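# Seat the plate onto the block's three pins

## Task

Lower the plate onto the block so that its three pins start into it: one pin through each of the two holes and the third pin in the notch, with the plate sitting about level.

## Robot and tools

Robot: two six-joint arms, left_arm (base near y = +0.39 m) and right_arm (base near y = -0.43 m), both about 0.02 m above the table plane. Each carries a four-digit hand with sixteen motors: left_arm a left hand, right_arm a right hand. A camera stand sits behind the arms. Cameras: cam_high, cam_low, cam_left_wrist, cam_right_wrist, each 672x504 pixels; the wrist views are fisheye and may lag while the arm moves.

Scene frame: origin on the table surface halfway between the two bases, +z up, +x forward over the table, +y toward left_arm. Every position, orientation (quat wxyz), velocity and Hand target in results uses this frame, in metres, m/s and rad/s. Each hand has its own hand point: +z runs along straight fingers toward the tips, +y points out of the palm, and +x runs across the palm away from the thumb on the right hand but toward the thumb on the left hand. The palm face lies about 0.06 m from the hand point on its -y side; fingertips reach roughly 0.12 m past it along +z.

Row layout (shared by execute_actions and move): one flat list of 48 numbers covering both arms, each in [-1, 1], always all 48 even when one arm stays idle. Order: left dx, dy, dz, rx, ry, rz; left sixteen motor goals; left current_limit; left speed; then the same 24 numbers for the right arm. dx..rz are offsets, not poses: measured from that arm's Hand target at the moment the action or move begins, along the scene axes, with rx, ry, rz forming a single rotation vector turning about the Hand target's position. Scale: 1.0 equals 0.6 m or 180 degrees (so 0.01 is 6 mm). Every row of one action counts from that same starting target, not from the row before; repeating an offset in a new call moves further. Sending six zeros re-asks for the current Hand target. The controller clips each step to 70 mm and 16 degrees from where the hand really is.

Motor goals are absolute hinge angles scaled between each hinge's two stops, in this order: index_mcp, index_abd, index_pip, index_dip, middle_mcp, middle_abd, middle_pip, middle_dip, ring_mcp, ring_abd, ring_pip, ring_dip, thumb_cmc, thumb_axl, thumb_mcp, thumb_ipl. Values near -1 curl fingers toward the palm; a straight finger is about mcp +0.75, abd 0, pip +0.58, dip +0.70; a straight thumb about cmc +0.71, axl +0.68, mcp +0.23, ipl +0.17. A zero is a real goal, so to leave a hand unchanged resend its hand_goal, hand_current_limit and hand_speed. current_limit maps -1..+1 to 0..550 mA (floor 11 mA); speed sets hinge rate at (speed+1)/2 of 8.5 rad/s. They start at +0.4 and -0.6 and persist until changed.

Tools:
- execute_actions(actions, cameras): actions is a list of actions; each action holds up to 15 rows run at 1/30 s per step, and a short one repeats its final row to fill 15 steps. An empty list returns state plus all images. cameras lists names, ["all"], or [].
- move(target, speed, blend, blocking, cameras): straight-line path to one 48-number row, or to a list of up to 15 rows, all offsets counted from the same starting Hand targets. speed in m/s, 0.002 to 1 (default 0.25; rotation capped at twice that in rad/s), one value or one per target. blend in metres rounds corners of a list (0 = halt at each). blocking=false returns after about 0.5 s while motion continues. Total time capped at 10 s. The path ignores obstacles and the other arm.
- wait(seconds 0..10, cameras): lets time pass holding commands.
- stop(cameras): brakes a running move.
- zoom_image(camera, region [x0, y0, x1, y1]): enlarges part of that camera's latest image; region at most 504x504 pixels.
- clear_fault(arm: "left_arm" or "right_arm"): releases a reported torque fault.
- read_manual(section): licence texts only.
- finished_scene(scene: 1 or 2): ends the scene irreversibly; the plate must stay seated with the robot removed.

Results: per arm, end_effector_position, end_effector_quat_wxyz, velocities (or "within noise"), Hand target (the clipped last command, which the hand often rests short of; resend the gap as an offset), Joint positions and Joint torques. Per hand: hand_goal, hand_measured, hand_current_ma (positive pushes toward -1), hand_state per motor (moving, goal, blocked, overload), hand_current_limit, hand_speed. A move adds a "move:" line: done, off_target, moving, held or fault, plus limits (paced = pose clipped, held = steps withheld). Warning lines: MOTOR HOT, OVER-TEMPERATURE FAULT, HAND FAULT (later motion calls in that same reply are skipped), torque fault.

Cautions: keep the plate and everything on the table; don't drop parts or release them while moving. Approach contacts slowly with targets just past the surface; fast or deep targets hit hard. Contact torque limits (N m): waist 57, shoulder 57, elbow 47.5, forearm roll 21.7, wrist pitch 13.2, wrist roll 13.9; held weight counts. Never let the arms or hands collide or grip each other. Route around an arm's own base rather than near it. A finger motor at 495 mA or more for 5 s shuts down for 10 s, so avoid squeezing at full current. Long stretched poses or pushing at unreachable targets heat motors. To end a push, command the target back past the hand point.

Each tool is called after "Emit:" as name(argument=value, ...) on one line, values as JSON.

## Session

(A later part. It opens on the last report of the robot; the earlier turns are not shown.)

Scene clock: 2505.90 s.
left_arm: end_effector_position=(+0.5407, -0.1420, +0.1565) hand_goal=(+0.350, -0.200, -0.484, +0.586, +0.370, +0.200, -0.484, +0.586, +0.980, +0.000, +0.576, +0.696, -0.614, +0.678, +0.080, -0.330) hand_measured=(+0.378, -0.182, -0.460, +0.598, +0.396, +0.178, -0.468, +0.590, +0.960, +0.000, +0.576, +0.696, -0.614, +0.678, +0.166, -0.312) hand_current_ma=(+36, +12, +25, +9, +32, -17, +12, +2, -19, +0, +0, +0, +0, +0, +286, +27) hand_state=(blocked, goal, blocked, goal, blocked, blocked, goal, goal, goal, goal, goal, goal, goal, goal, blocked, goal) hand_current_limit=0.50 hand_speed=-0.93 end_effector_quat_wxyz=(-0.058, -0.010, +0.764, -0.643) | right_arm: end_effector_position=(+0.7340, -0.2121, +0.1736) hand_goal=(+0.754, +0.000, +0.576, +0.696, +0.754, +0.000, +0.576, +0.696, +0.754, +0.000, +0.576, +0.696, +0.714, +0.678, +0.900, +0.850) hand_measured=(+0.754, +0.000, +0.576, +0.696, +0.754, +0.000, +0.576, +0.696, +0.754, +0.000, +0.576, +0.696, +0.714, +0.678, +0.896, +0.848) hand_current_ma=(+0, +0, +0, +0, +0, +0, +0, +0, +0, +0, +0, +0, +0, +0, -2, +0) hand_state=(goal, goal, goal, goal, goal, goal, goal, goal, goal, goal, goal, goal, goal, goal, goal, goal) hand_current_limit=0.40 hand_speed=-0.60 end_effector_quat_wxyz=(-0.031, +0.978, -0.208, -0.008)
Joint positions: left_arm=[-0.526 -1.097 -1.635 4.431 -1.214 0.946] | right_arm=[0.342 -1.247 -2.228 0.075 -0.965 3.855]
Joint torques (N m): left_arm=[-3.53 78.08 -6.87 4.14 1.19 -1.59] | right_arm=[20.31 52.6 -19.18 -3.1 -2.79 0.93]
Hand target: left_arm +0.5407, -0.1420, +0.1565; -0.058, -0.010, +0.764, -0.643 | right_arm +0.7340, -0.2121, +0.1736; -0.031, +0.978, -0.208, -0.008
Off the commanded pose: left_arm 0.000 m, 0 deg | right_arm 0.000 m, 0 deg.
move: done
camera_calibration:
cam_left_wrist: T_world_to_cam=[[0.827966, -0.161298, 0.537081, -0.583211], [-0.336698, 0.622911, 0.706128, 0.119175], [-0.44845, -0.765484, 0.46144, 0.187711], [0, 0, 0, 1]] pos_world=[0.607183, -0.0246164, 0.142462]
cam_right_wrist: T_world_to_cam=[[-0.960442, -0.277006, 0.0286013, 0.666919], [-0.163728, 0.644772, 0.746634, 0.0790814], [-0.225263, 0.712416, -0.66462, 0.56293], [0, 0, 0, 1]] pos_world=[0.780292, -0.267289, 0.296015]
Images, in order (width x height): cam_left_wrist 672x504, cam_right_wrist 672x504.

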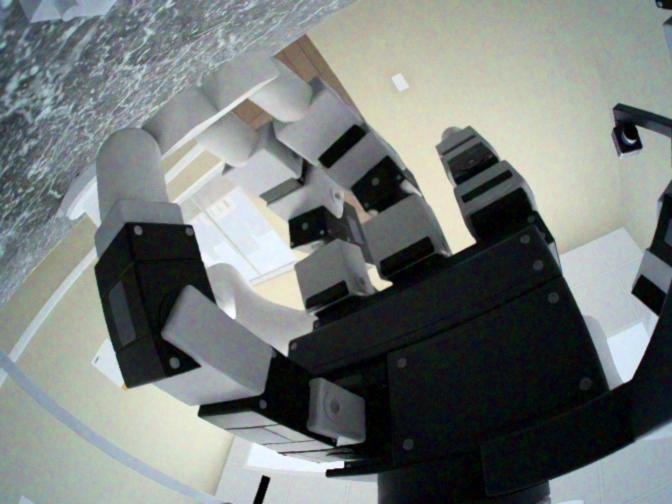

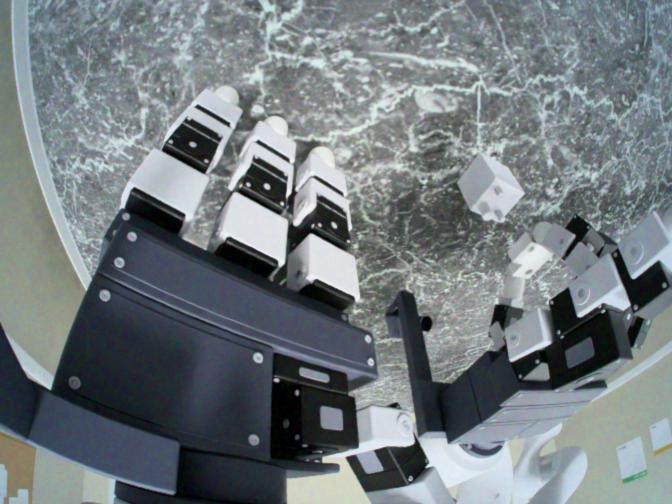

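Emit:
move(target=[[0.00235,0.0032,0,-0.0083,0.01445,-0.01167, 0.35,-0.2,-0.485,0.585, 0.37,0.2,-0.485,0.585, 0.98,0,0.576,0.696, -0.614,0.678,0.08,-0.33,0.5,-0.93, 0,0,0,0,0,0, 0.754,0,0.576,0.696,0.754,0,0.576,0.696,0.754,0,0.576,0.696,0.714,0.678,0.9,0.85,0.4,-0.6],[0.00235,0.0032,-0.0875,-0.0083,0.01445,-0.01167, 0.35,-0.2,-0.485,0.585, 0.37,0.2,-0.485,0.585, 0.98,0,0.576,0.696, -0.614,0.678,0.08,-0.33,0.5,-0.93, 0,0,0,0,0,0, 0.754,0,0.576,0.696,0.754,0,0.576,0.696,0.754,0,0.576,0.696,0.714,0.678,0.9,0.85,0.4,-0.6]], speed=0.05, cameras=["cam_right_wrist", "cam_left_wrist"])

Emit:
zoom_image(camera="cam_left_wrist", region=[220, 45, 290, 105])

Emit:
zoom_image(camera="cam_left_wrist", region=[150, 95, 220, 165])

Emit:
zoom_image(camera="cam_left_wrist", region=[75, 40, 165, 130])

Emit:
zoom_image(camera="cam_left_wrist", region=[150, 20, 240, 110])

Emit:
zoom_image(camera="cam_right_wrist", region=[480, 170, 530, 240])

Scene clock: 2585.93 s.
left_arm: end_effector_position=(+0.5421, -0.1401, +0.1040) hand_goal=(+0.350, -0.200, -0.484, +0.586, +0.370, +0.200, -0.484, +0.586, +0.980, +0.000, +0.576, +0.696, -0.614, +0.678, +0.080, -0.330) hand_measured=(+0.378, -0.182, -0.460, +0.598, +0.396, +0.178, -0.468, +0.590, +0.960, +0.000, +0.576, +0.696, -0.614, +0.678, +0.166, -0.312) hand_current_ma=(+36, +12, +25, +9, +32, -17, +12, +2, -19, +0, +0, +0, +0, +0, +286, +27) hand_state=(blocked, goal, blocked, goal, blocked, blocked, goal, goal, goal, goal, goal, goal, goal, goal, blocked, goal) hand_current_limit=0.50 hand_speed=-0.93 end_effector_quat_wxyz=(-0.087, -0.009, +0.754, -0.651) | right_arm: end_effector_position=(+0.7340, -0.2121, +0.1736) hand_goal=(+0.754, +0.000, +0.576, +0.696, +0.754, +0.000, +0.576, +0.696, +0.754, +0.000, +0.576, +0.696, +0.714, +0.678, +0.900, +0.850) hand_measured=(+0.754, +0.000, +0.576, +0.696, +0.754, +0.000, +0.576, +0.696, +0.754, +0.000, +0.576, +0.696, +0.714, +0.678, +0.896, +0.848) hand_current_ma=(+0, +0, +0, +0, +0, +0, +0, +0, +0, +0, +0, +0, +0, +0, -2, +0) hand_state=(goal, goal, goal, goal, goal, goal, goal, goal, goal, goal, goal, goal, goal, goal, goal, goal) hand_current_limit=0.40 hand_speed=-0.60 end_effector_quat_wxyz=(-0.031, +0.978, -0.208, -0.008)
Joint positions: left_arm=[-0.513 -1.233 -1.737 4.456 -1.276 0.934] | right_arm=[0.342 -1.247 -2.228 0.075 -0.965 3.855]
Joint torques (N m): left_arm=[10.61 45.25 -18.36 -7.14 -4.29 1.55] | right_arm=[19.89 52.82 -19.85 -2.94 -2.52 0.87]
Hand target: left_arm +0.5421, -0.1401, +0.1040; -0.087, -0.009, +0.754, -0.651 | right_arm +0.7340, -0.2121, +0.1736; -0.031, +0.978, -0.208, -0.008
Off the commanded pose: left_arm 0.000 m, 0 deg | right_arm 0.000 m, 0 deg.
move: done
camera_calibration:
cam_left_wrist: T_world_to_cam=[[0.845337, -0.178353, 0.503582, -0.564213], [-0.281372, 0.652652, 0.703474, 0.130021], [-0.45413, -0.736367, 0.501527, 0.217025], [0, 0, 0, 1]] pos_world=[0.612092, -0.0256776, 0.0838174]
cam_right_wrist: T_world_to_cam=[[-0.960442, -0.277006, 0.0286013, 0.666919], [-0.163728, 0.644772, 0.746634, 0.0790814], [-0.225263, 0.712416, -0.66462, 0.56293], [0, 0, 0, 1]] pos_world=[0.780292, -0.267289, 0.296015]
Images, in order (width x height): cam_left_wrist 672x504, cam_right_wrist 672x504.

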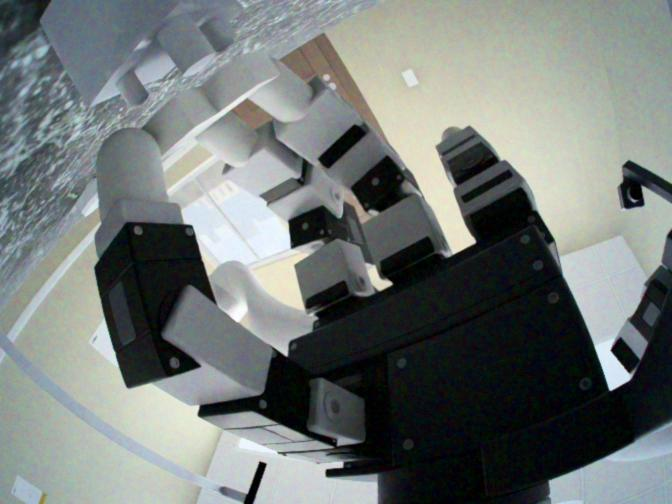

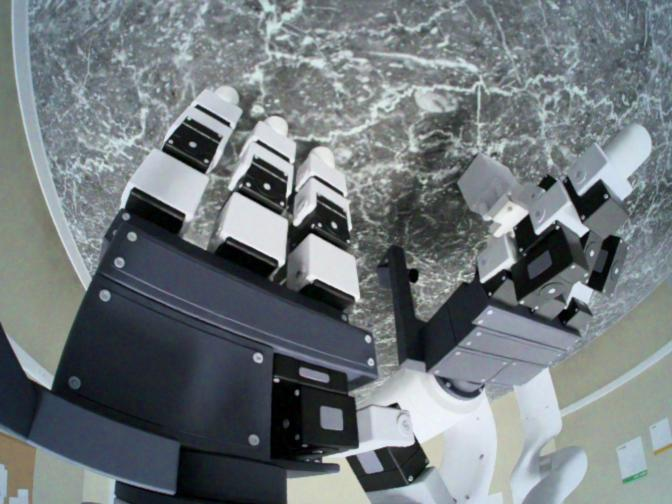

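Scaled by 7.200 from the camera's 672x504 image, which has a finer 960x720 frame.

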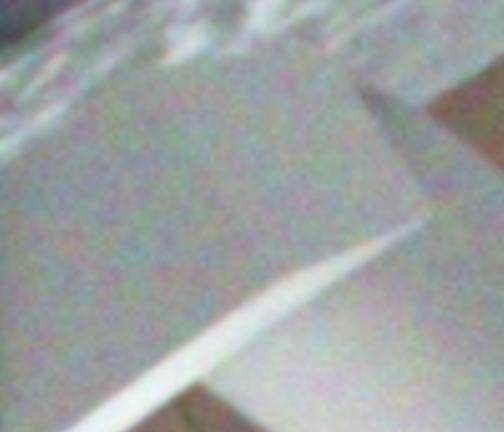

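Scaled by 7.200 from the camera's 672x504 image, which has a finer 960x720 frame.

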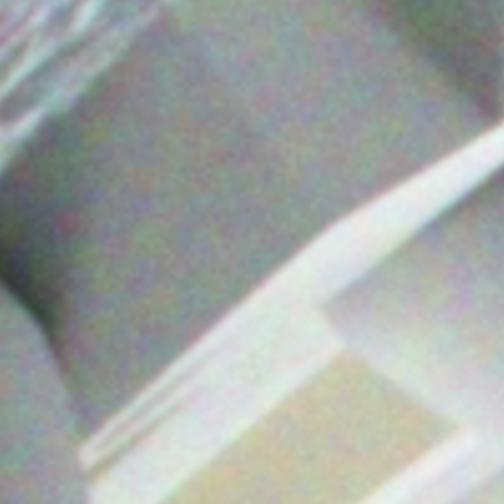

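Scaled by 5.600 from the camera's 672x504 image, which has a finer 960x720 frame.

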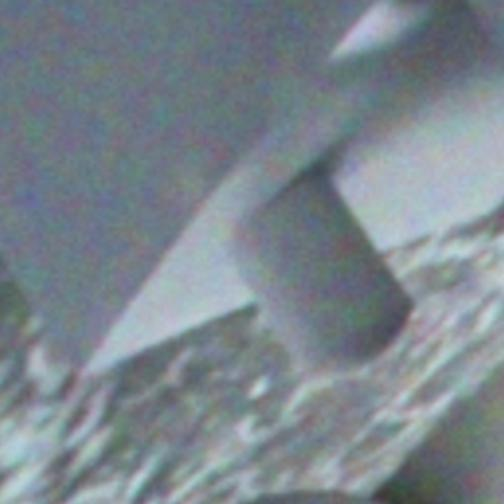

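Scaled by 5.600 from the camera's 672x504 image, which has a finer 960x720 frame.

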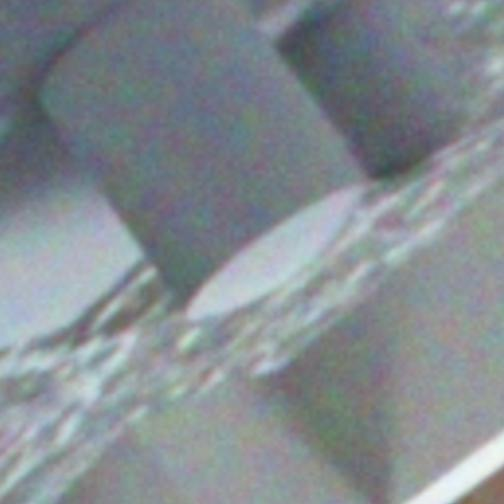

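Scaled by 7.200 from the camera's 672x504 image, which has a finer 960x720 frame.

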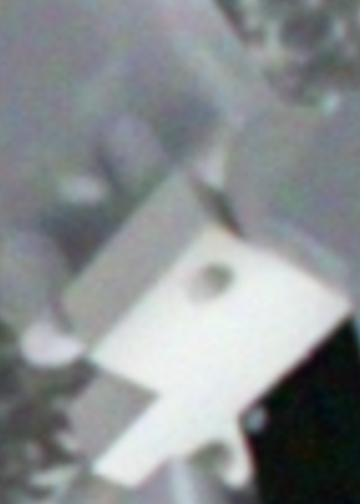

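Emit:
move(target=[0.0015,-0.0003,-0.0125,0,0,0, 0.35,-0.2,-0.485,0.585, 0.37,0.2,-0.485,0.585, 0.98,0,0.576,0.696, -0.614,0.678,0.08,-0.33,0.5,-0.93, 0,0,0,0,0,0, 0.754,0,0.576,0.696,0.754,0,0.576,0.696,0.754,0,0.576,0.696,0.714,0.678,0.9,0.85,0.4,-0.6], speed=0.03, cameras=["cam_right_wrist", "cam_left_wrist"])

Emit:
zoom_image(camera="cam_left_wrist", region=[220, 45, 290, 105])

Emit:
zoom_image(camera="cam_left_wrist", region=[150, 95, 220, 165])

Emit:
zoom_image(camera="cam_left_wrist", region=[95, 50, 165, 120])

Emit:
zoom_image(camera="cam_left_wrist", region=[160, 20, 240, 100])

Emit:
zoom_image(camera="cam_right_wrist", region=[480, 170, 530, 240])

Scene clock: 2613.33 s.
left_arm: end_effector_position=(+0.5430, -0.1403, +0.0965) hand_goal=(+0.350, -0.200, -0.484, +0.586, +0.370, +0.200, -0.484, +0.586, +0.980, +0.000, +0.576, +0.696, -0.614, +0.678, +0.080, -0.330) hand_measured=(+0.378, -0.182, -0.460, +0.598, +0.396, +0.178, -0.468, +0.590, +0.960, +0.000, +0.576, +0.696, -0.614, +0.678, +0.166, -0.312) hand_current_ma=(+36, +12, +25, +9, +32, -17, +12, +2, -19, +0, +0, +0, +0, +0, +286, +27) hand_state=(blocked, goal, blocked, goal, blocked, blocked, goal, goal, goal, goal, goal, goal, goal, goal, blocked, goal) hand_current_limit=0.50 hand_speed=-0.93 end_effector_quat_wxyz=(-0.087, -0.009, +0.754, -0.651) | right_arm: end_effector_position=(+0.7340, -0.2121, +0.1736) hand_goal=(+0.754, +0.000, +0.576, +0.696, +0.754, +0.000, +0.576, +0.696, +0.754, +0.000, +0.576, +0.696, +0.714, +0.678, +0.900, +0.850) hand_measured=(+0.754, +0.000, +0.576, +0.696, +0.754, +0.000, +0.576, +0.696, +0.754, +0.000, +0.576, +0.696, +0.714, +0.678, +0.896, +0.848) hand_current_ma=(+0, +0, +0, +0, +0, +0, +0, +0, +0, +0, +0, +0, +0, +0, -2, +0) hand_state=(goal, goal, goal, goal, goal, goal, goal, goal, goal, goal, goal, goal, goal, goal, goal, goal) hand_current_limit=0.40 hand_speed=-0.60 end_effector_quat_wxyz=(-0.031, +0.978, -0.208, -0.008)
Joint positions: left_arm=[-0.512 -1.249 -1.75 4.455 -1.277 0.938] | right_arm=[0.342 -1.247 -2.228 0.075 -0.965 3.855]
Joint torques (N m): left_arm=[11.49 47.09 -18.42 -6.92 -4.3 1.49] | right_arm=[17.58 54.9 -19.46 -3.07 -2.44 0.69]
Hand target: left_arm +0.5430, -0.1403, +0.0965; -0.087, -0.009, +0.754, -0.651 | right_arm +0.7340, -0.2121, +0.1736; -0.031, +0.978, -0.208, -0.008
Off the commanded pose: left_arm 0.000 m, 0 deg | right_arm 0.000 m, 0 deg.
move: done
camera_calibration:
cam_left_wrist: T_world_to_cam=[[0.845337, -0.178353, 0.503582, -0.561233], [-0.281372, 0.652652, 0.703474, 0.135681], [-0.45413, -0.736367, 0.501527, 0.221048], [0, 0, 0, 1]] pos_world=[0.612992, -0.0258776, 0.0763174]
cam_right_wrist: T_world_to_cam=[[-0.960442, -0.277006, 0.0286013, 0.666919], [-0.163728, 0.644772, 0.746634, 0.0790814], [-0.225263, 0.712416, -0.66462, 0.56293], [0, 0, 0, 1]] pos_world=[0.780292, -0.267289, 0.296015]
Images, in order (width x height): cam_left_wrist 672x504, cam_right_wrist 672x504.

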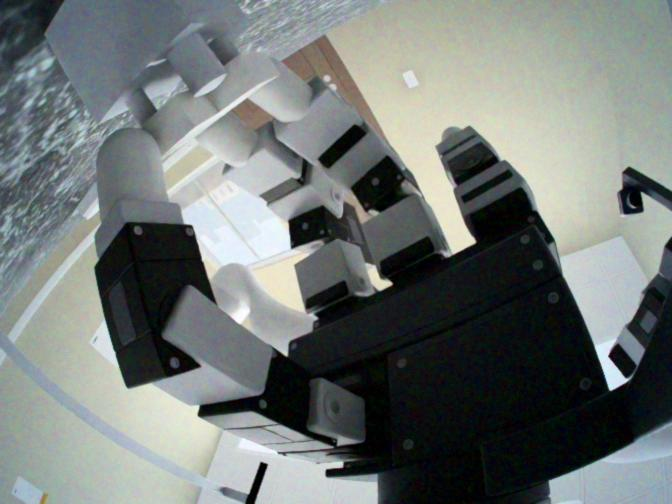

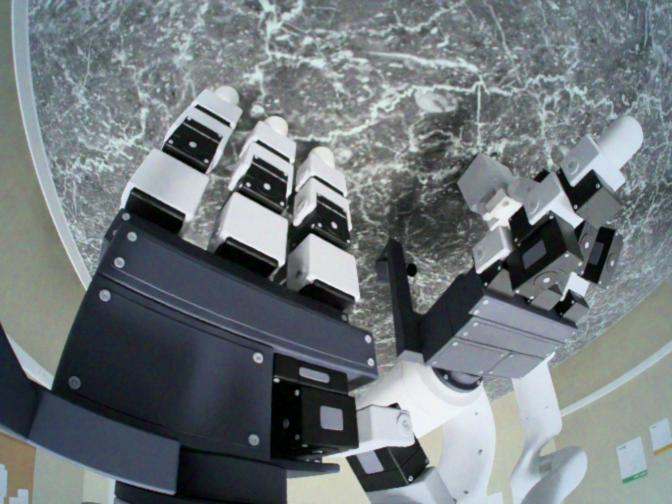

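Scaled by 7.200 from the camera's 672x504 image, which has a finer 960x720 frame.

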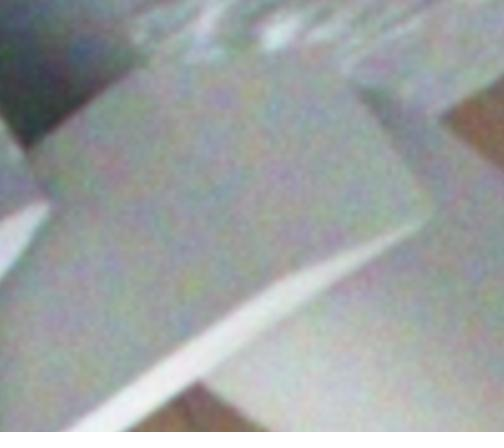

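Scaled by 7.200 from the camera's 672x504 image, which has a finer 960x720 frame.

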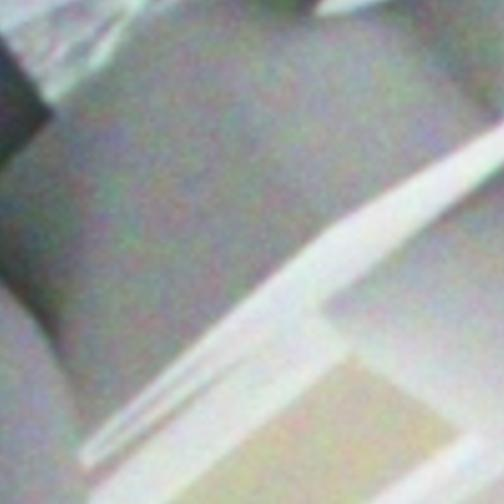

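Scaled by 7.200 from the camera's 672x504 image, which has a finer 960x720 frame.

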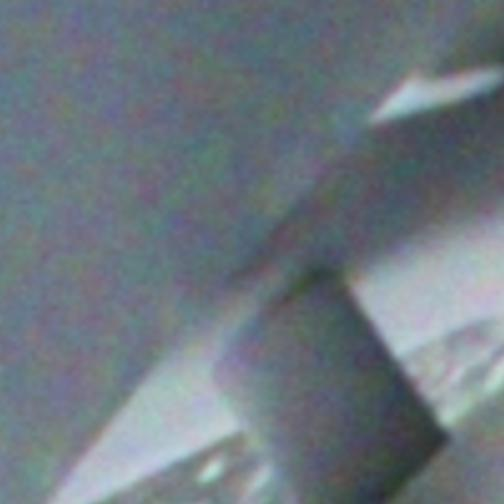

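Scaled by 6.300 from the camera's 672x504 image, which has a finer 960x720 frame.

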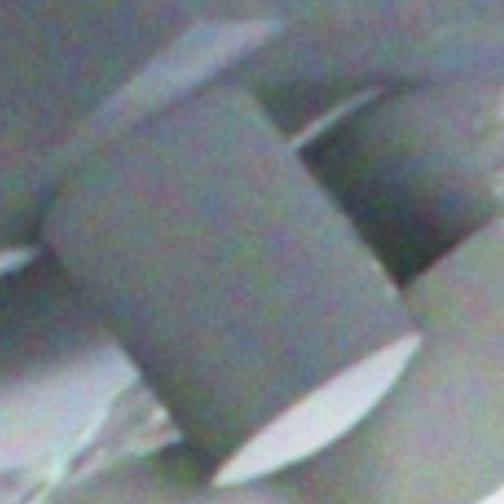

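Scaled by 7.200 from the camera's 672x504 image, which has a finer 960x720 frame.

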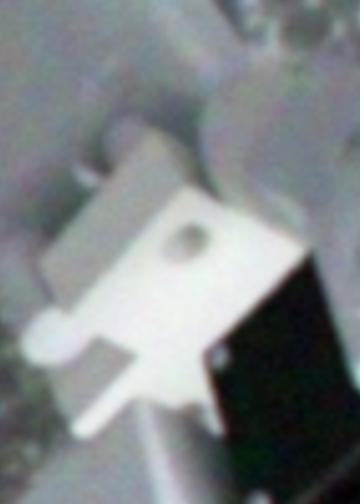

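Emit:
move(target=[0,0,-0.0025,0,0,0, 0.35,-0.2,-0.485,0.585, 0.37,0.2,-0.485,0.585, 0.98,0,0.576,0.696, -0.614,0.678,0.08,-0.33,0.5,-0.93, 0,0,0,0,0,0, 0.754,0,0.576,0.696,0.754,0,0.576,0.696,0.754,0,0.576,0.696,0.714,0.678,0.9,0.85,0.4,-0.6], speed=0.02, cameras=["cam_right_wrist", "cam_left_wrist"])

Emit:
zoom_image(camera="cam_left_wrist", region=[220, 45, 290, 105])

Emit:
zoom_image(camera="cam_left_wrist", region=[150, 95, 220, 165])

Emit:
move(target=[0,0,-0.0013,0,0,0, 0.35,-0.2,-0.485,0.585, 0.37,0.2,-0.485,0.585, 0.98,0,0.576,0.696, -0.614,0.678,0.08,-0.33,0.5,-0.93, 0,0,0,0,0,0, 0.754,0,0.576,0.696,0.754,0,0.576,0.696,0.754,0,0.576,0.696,0.714,0.678,0.9,0.85,0.4,-0.6], speed=0.02, cameras=["cam_right_wrist", "cam_left_wrist"])

Emit:
zoom_image(camera="cam_left_wrist", region=[220, 45, 290, 105])

Emit:
zoom_image(camera="cam_left_wrist", region=[150, 95, 220, 165])

Scene clock: 2621.37 s.
left_arm: end_effector_position=(+0.5430, -0.1403, +0.0950) hand_goal=(+0.350, -0.200, -0.484, +0.586, +0.370, +0.200, -0.484, +0.586, +0.980, +0.000, +0.576, +0.696, -0.614, +0.678, +0.080, -0.330) hand_measured=(+0.378, -0.182, -0.460, +0.598, +0.396, +0.178, -0.468, +0.590, +0.960, +0.000, +0.576, +0.696, -0.614, +0.678, +0.166, -0.312) hand_current_ma=(+36, +12, +25, +9, +32, -17, +12, +2, -19, +0, +0, +0, +0, +0, +286, +27) hand_state=(blocked, goal, blocked, goal, blocked, blocked, goal, goal, goal, goal, goal, goal, goal, goal, blocked, goal) hand_current_limit=0.50 hand_speed=-0.93 end_effector_quat_wxyz=(-0.087, -0.009, +0.754, -0.651) | right_arm: end_effector_position=(+0.7340, -0.2121, +0.1736) hand_goal=(+0.754, +0.000, +0.576, +0.696, +0.754, +0.000, +0.576, +0.696, +0.754, +0.000, +0.576, +0.696, +0.714, +0.678, +0.900, +0.850) hand_measured=(+0.754, +0.000, +0.576, +0.696, +0.754, +0.000, +0.576, +0.696, +0.754, +0.000, +0.576, +0.696, +0.714, +0.678, +0.896, +0.848) hand_current_ma=(+0, +0, +0, +0, +0, +0, +0, +0, +0, +0, +0, +0, +0, +0, -2, +0) hand_state=(goal, goal, goal, goal, goal, goal, goal, goal, goal, goal, goal, goal, goal, goal, goal, goal) hand_current_limit=0.40 hand_speed=-0.60 end_effector_quat_wxyz=(-0.031, +0.978, -0.208, -0.008)
Joint positions: left_arm=[-0.512 -1.252 -1.752 4.455 -1.278 0.94] | right_arm=[0.342 -1.247 -2.228 0.075 -0.965 3.855]
Joint torques (N m): left_arm=[11.8 44.72 -18.17 -7.03 -4.28 1.54] | right_arm=[18.3 54.63 -19.65 -2.67 -2.34 0.7]
Hand target: left_arm +0.5430, -0.1403, +0.0950; -0.087, -0.009, +0.754, -0.651 | right_arm +0.7340, -0.2121, +0.1736; -0.031, +0.978, -0.208, -0.008
Off the commanded pose: left_arm 0.000 m, 0 deg | right_arm 0.000 m, 0 deg.
move: done
camera_calibration:
cam_left_wrist: T_world_to_cam=[[0.845337, -0.178353, 0.503582, -0.560477], [-0.281372, 0.652652, 0.703474, 0.136736], [-0.45413, -0.736367, 0.501527, 0.2218], [0, 0, 0, 1]] pos_world=[0.612992, -0.0258776, 0.0748174]
cam_right_wrist: T_world_to_cam=[[-0.960442, -0.277006, 0.0286013, 0.666919], [-0.163728, 0.644772, 0.746634, 0.0790814], [-0.225263, 0.712416, -0.66462, 0.56293], [0, 0, 0, 1]] pos_world=[0.780292, -0.267289, 0.296015]
Images, in order (width x height): cam_left_wrist 672x504, cam_right_wrist 672x504.

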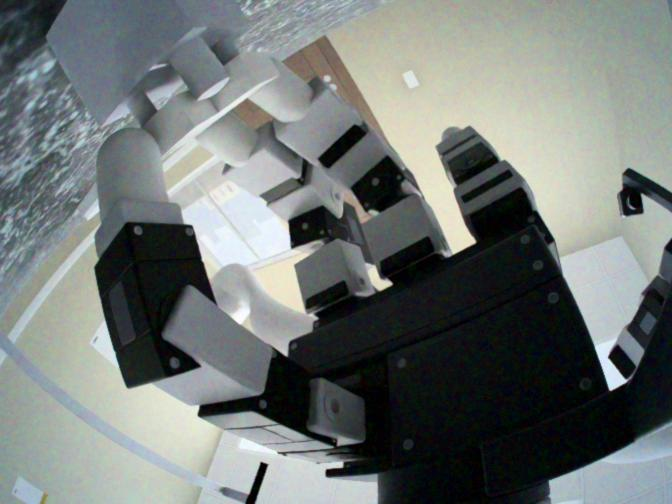

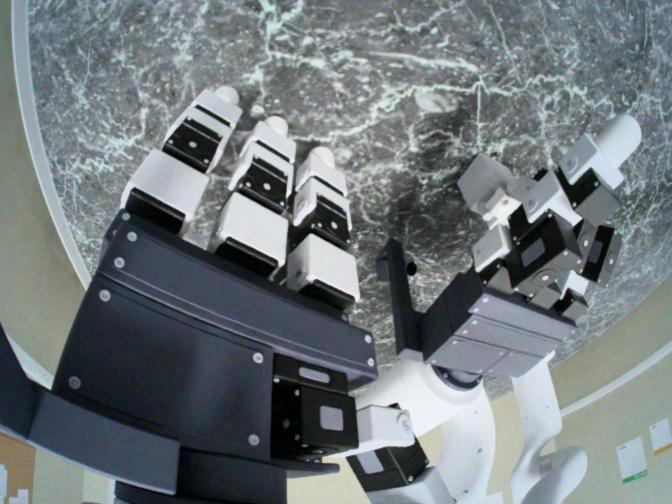

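Scaled by 7.200 from the camera's 672x504 image, which has a finer 960x720 frame.

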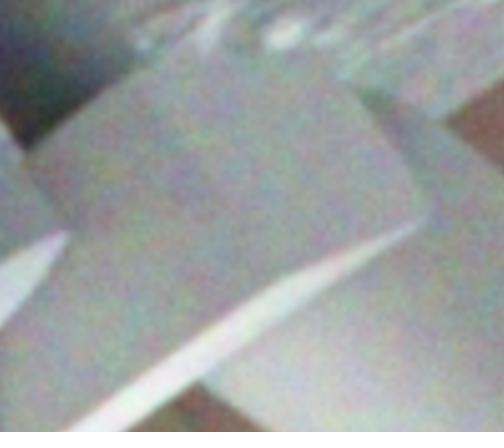

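Scaled by 7.200 from the camera's 672x504 image, which has a finer 960x720 frame.

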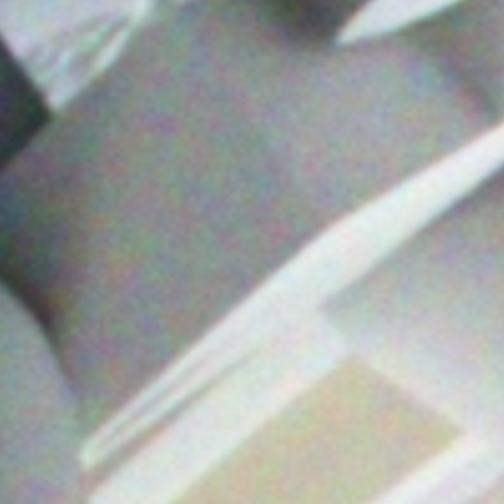

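Scene clock: 2622.07 s.
left_arm: end_effector_position=(+0.5430, -0.1403, +0.0943) hand_goal=(+0.350, -0.200, -0.484, +0.586, +0.370, +0.200, -0.484, +0.586, +0.980, +0.000, +0.576, +0.696, -0.614, +0.678, +0.080, -0.330) hand_measured=(+0.378, -0.182, -0.460, +0.598, +0.396, +0.178, -0.468, +0.590, +0.960, +0.000, +0.576, +0.696, -0.614, +0.678, +0.166, -0.312) hand_current_ma=(+36, +12, +25, +9, +32, -17, +12, +2, -19, +0, +0, +0, +0, +0, +286, +27) hand_state=(blocked, goal, blocked, goal, blocked, blocked, goal, goal, goal, goal, goal, goal, goal, goal, blocked, goal) hand_current_limit=0.50 hand_speed=-0.93 end_effector_quat_wxyz=(-0.087, -0.009, +0.754, -0.651) | right_arm: end_effector_position=(+0.7340, -0.2121, +0.1736) hand_goal=(+0.754, +0.000, +0.576, +0.696, +0.754, +0.000, +0.576, +0.696, +0.754, +0.000, +0.576, +0.696, +0.714, +0.678, +0.900, +0.850) hand_measured=(+0.754, +0.000, +0.576, +0.696, +0.754, +0.000, +0.576, +0.696, +0.754, +0.000, +0.576, +0.696, +0.714, +0.678, +0.896, +0.848) hand_current_ma=(+0, +0, +0, +0, +0, +0, +0, +0, +0, +0, +0, +0, +0, +0, -2, +0) hand_state=(goal, goal, goal, goal, goal, goal, goal, goal, goal, goal, goal, goal, goal, goal, goal, goal) hand_current_limit=0.40 hand_speed=-0.60 end_effector_quat_wxyz=(-0.031, +0.978, -0.208, -0.008)
Joint positions: left_arm=[-0.512 -1.254 -1.752 4.454 -1.278 0.94] | right_arm=[0.342 -1.247 -2.228 0.075 -0.965 3.855]
Joint torques (N m): left_arm=[11.29 45.32 -18.56 -6.81 -4.16 1.61] | right_arm=[16.76 55.64 -19.51 -3.53 -2.3 0.83]
Hand target: left_arm +0.5430, -0.1403, +0.0942; -0.087, -0.009, +0.754, -0.651 | right_arm +0.7340, -0.2121, +0.1736; -0.031, +0.978, -0.208, -0.008
Off the commanded pose: left_arm 0.000 m, 0 deg | right_arm 0.000 m, 0 deg.
move: done
camera_calibration:
cam_left_wrist: T_world_to_cam=[[0.845337, -0.178353, 0.503582, -0.560075], [-0.281372, 0.652652, 0.703474, 0.137299], [-0.45413, -0.736367, 0.501527, 0.222201], [0, 0, 0, 1]] pos_world=[0.612992, -0.0258776, 0.0740174]
cam_right_wrist: T_world_to_cam=[[-0.960442, -0.277006, 0.0286013, 0.666919], [-0.163728, 0.644772, 0.746634, 0.0790814], [-0.225263, 0.712416, -0.66462, 0.56293], [0, 0, 0, 1]] pos_world=[0.780292, -0.267289, 0.296015]
Images, in order (width x height): cam_left_wrist 672x504, cam_right_wrist 672x504.

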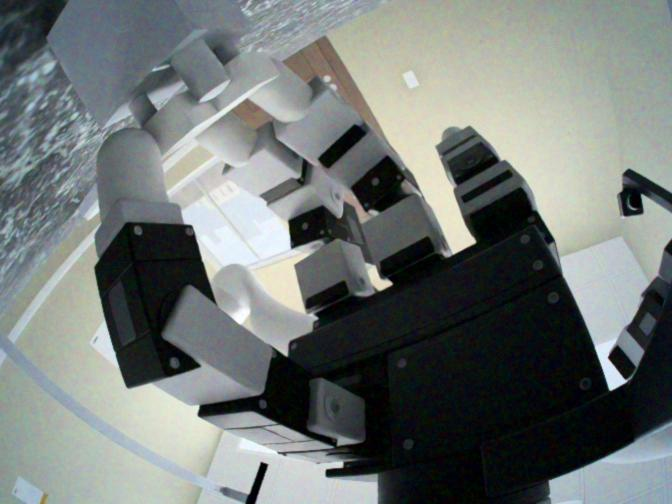

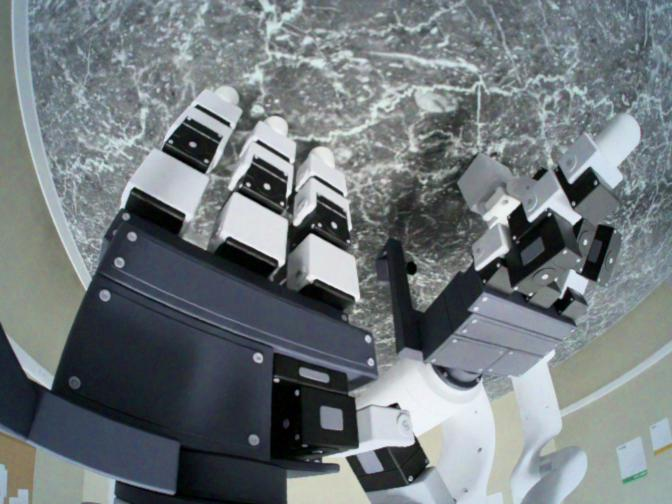

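Scaled by 7.200 from the camera's 672x504 image, which has a finer 960x720 frame.

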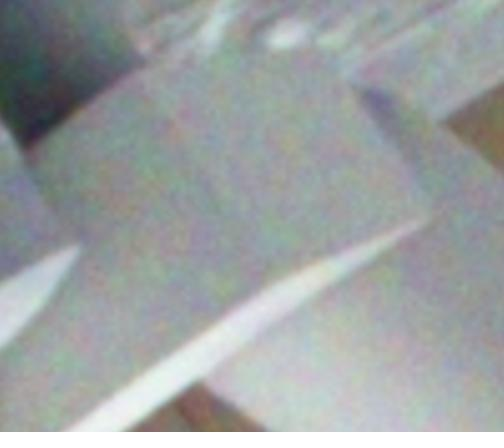

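Scaled by 7.200 from the camera's 672x504 image, which has a finer 960x720 frame.

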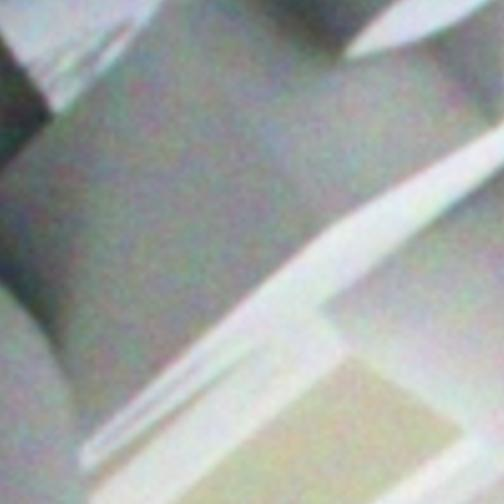

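Emit:
move(target=[0,0,-0.0014,0,0,0,0.35,-0.2,-0.485,0.585,0.37,0.2,-0.485,0.585,0.98,0,0.576,0.696,-0.614,0.678,0.08,-0.33,0.5,-0.93,0,0,0,0,0,0,0.754,0,0.576,0.696,0.754,0,0.576,0.696,0.754,0,0.576,0.696,0.714,0.678,0.9,0.85,0.4,-0.6], speed=0.02, cameras=["cam_left_wrist","cam_right_wrist"])

Emit:
zoom_image(camera="cam_left_wrist", region=[150, 45, 290, 165])

Emit:
zoom_image(camera="cam_right_wrist", region=[420, 140, 600, 275])

Scene clock: 2648.70 s.
left_arm: end_effector_position=(+0.5430, -0.1403, +0.0934) hand_goal=(+0.350, -0.200, -0.484, +0.586, +0.370, +0.200, -0.484, +0.586, +0.980, +0.000, +0.576, +0.696, -0.614, +0.678, +0.080, -0.330) hand_measured=(+0.382, -0.180, -0.460, +0.598, +0.396, +0.178, -0.468, +0.590, +0.960, +0.000, +0.576, +0.696, -0.610, +0.680, +0.166, -0.312) hand_current_ma=(+41, +14, +25, +9, +32, -17, +12, +2, -19, +0, +0, +0, +2, +0, +278, +27) hand_state=(blocked, goal, blocked, goal, blocked, blocked, goal, goal, goal, goal, goal, goal, goal, goal, blocked, goal) hand_current_limit=0.50 hand_speed=-0.93 end_effector_quat_wxyz=(-0.087, -0.009, +0.754, -0.651) | right_arm: end_effector_position=(+0.7340, -0.2121, +0.1736) hand_goal=(+0.754, +0.000, +0.576, +0.696, +0.754, +0.000, +0.576, +0.696, +0.754, +0.000, +0.576, +0.696, +0.714, +0.678, +0.900, +0.850) hand_measured=(+0.754, +0.000, +0.576, +0.696, +0.754, +0.000, +0.576, +0.696, +0.754, +0.000, +0.576, +0.696, +0.714, +0.678, +0.896, +0.848) hand_current_ma=(+0, +0, +0, +0, +0, +0, +0, +0, +0, +0, +0, +0, +0, +0, -2, +0) hand_state=(goal, goal, goal, goal, goal, goal, goal, goal, goal, goal, goal, goal, goal, goal, goal, goal) hand_current_limit=0.40 hand_speed=-0.60 end_effector_quat_wxyz=(-0.031, +0.978, -0.208, -0.008)
Joint positions: left_arm=[-0.512 -1.256 -1.753 4.454 -1.278 0.941] | right_arm=[0.342 -1.247 -2.228 0.075 -0.965 3.855]
Joint torques (N m): left_arm=[11.01 44.29 -18.17 -7.16 -3.7 1.9] | right_arm=[18.78 54.31 -19.01 -2.88 -2.04 0.77]
Hand target: left_arm +0.5430, -0.1403, +0.0934; -0.087, -0.009, +0.754, -0.651 | right_arm +0.7340, -0.2121, +0.1736; -0.031, +0.978, -0.208, -0.008
Off the commanded pose: left_arm 0.000 m, 0 deg | right_arm 0.000 m, 0 deg.
move: done
camera_calibration:
cam_left_wrist: T_world_to_cam=[[0.845337, -0.178353, 0.503582, -0.559672], [-0.281372, 0.652652, 0.703474, 0.137862], [-0.45413, -0.736367, 0.501527, 0.222603], [0, 0, 0, 1]] pos_world=[0.612992, -0.0258776, 0.0732174]
cam_right_wrist: T_world_to_cam=[[-0.960442, -0.277006, 0.0286013, 0.666919], [-0.163728, 0.644772, 0.746634, 0.0790814], [-0.225263, 0.712416, -0.66462, 0.56293], [0, 0, 0, 1]] pos_world=[0.780292, -0.267289, 0.296015]
Images, in order (width x height): cam_left_wrist 672x504, cam_right_wrist 672x504.

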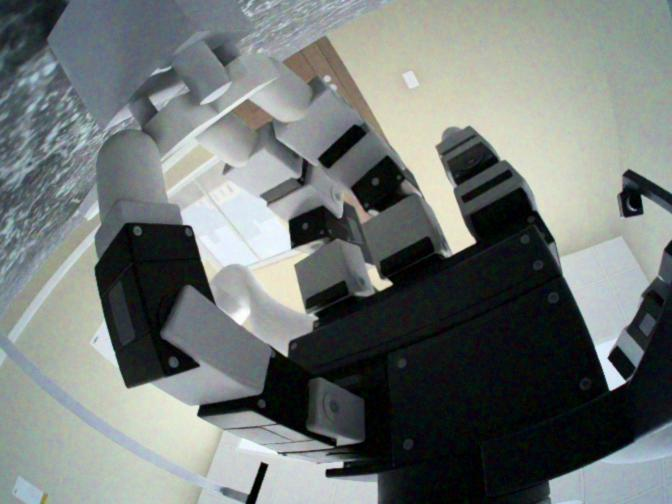

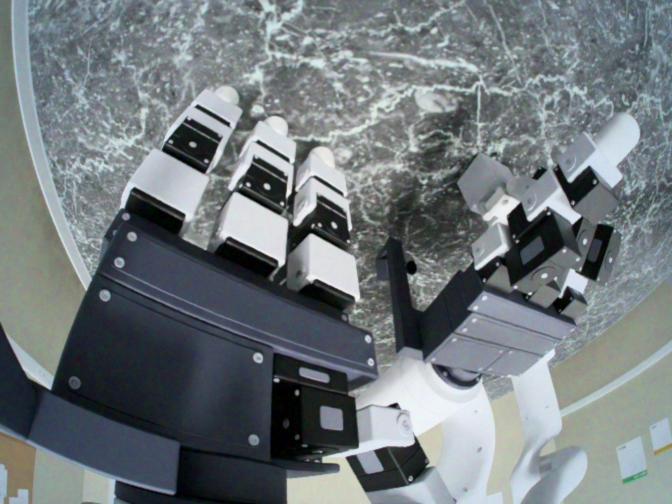

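Scaled by 3.600 from the camera's 672x504 image, which has a finer 960x720 frame.

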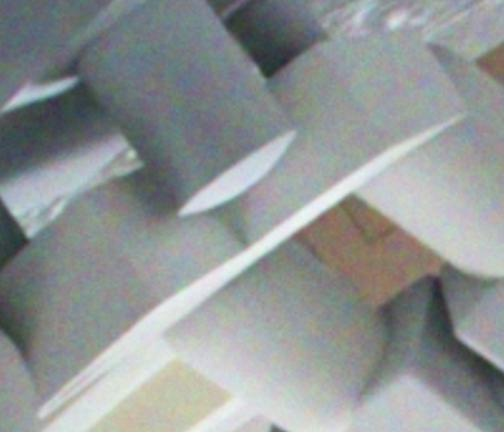

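Scaled by 2.800 from the camera's 672x504 image, which has a finer 960x720 frame.

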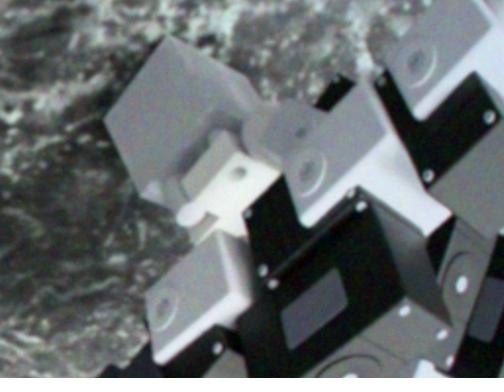

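Emit:
zoom_image(camera="cam_left_wrist", region=[220, 45, 290, 105])

Emit:
zoom_image(camera="cam_left_wrist", region=[150, 95, 220, 165])

Emit:
zoom_image(camera="cam_right_wrist", region=[470, 180, 530, 230])

Scaled by 7.200 from the camera's 672x504 image, which has a finer 960x720 frame.

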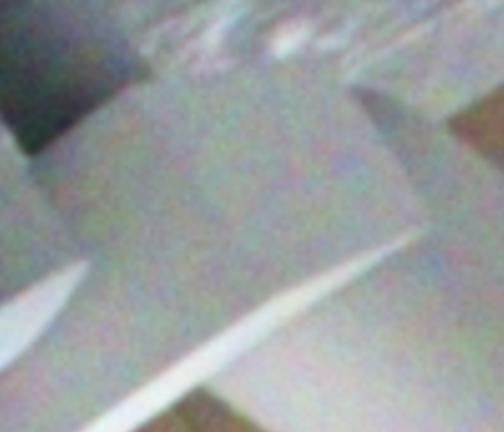

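Scaled by 7.200 from the camera's 672x504 image, which has a finer 960x720 frame.

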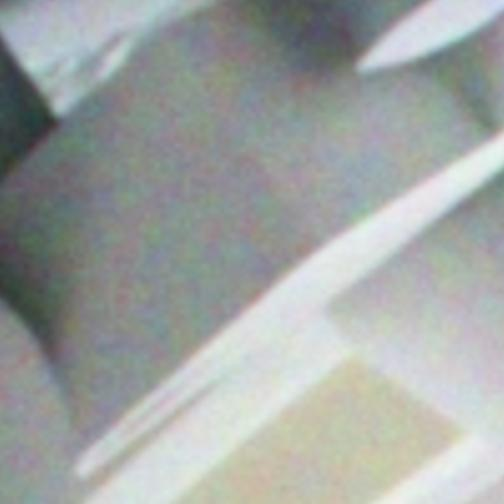

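Scaled by 8.400 from the camera's 672x504 image, which has a finer 960x720 frame.

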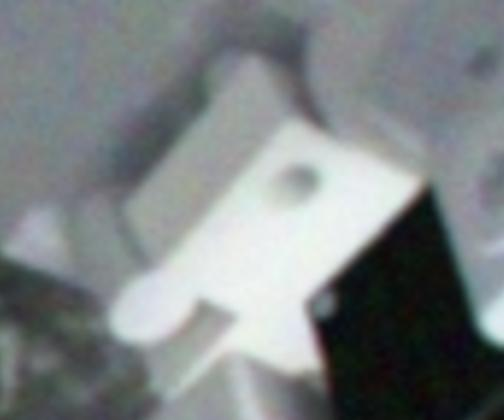

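Emit:
zoom_image(camera="cam_left_wrist", region=[190, 25, 290, 100])

Emit:
zoom_image(camera="cam_left_wrist", region=[130, 70, 230, 145])

Scaled by 5.040 from the camera's 672x504 image, which has a finer 960x720 frame.

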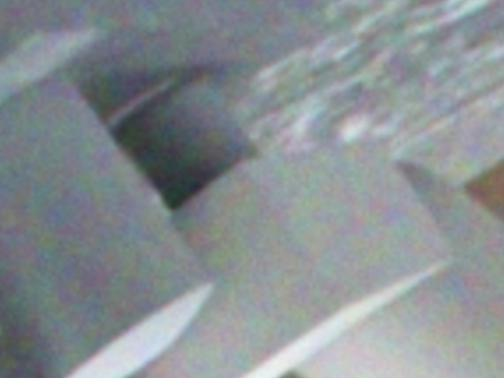

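Scaled by 5.040 from the camera's 672x504 image, which has a finer 960x720 frame.

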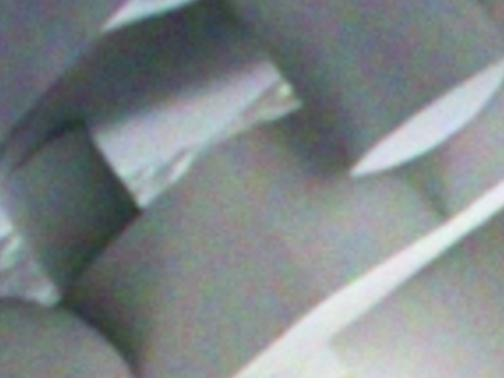

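Emit:
zoom_image(camera="cam_left_wrist", region=[120, 80, 170, 135])

Emit:
zoom_image(camera="cam_left_wrist", region=[205, 20, 265, 75])

Scaled by 9.164 from the camera's 672x504 image, which has a finer 960x720 frame.

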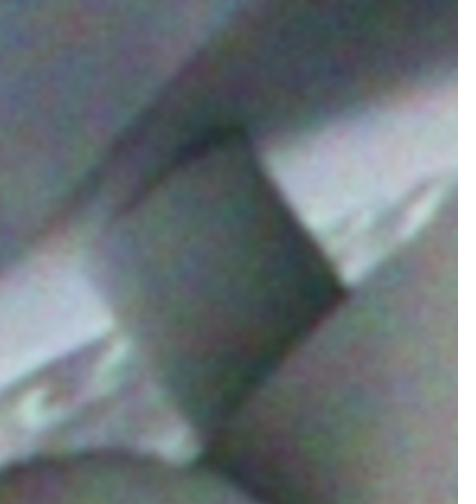

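Scaled by 8.400 from the camera's 672x504 image, which has a finer 960x720 frame.

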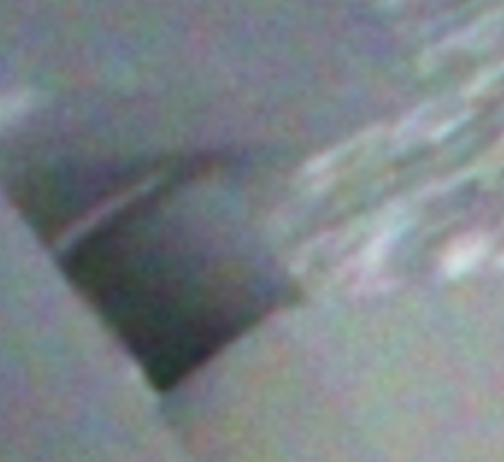

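Emit:
zoom_image(camera="cam_right_wrist", region=[484, 184, 524, 218])

Emit:
zoom_image(camera="cam_right_wrist", region=[470, 200, 510, 234])

Scaled by 12.600 from the camera's 672x504 image, which has a finer 960x720 frame.

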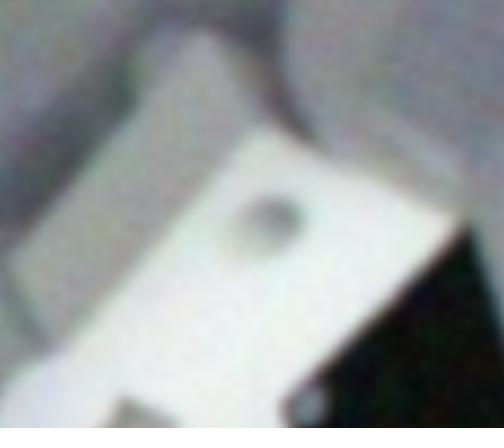

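Scaled by 12.600 from the camera's 672x504 image, which has a finer 960x720 frame.

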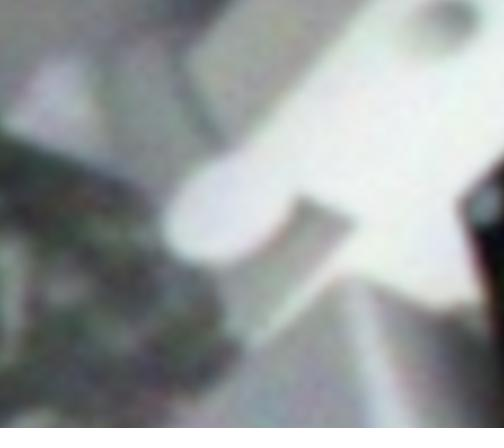

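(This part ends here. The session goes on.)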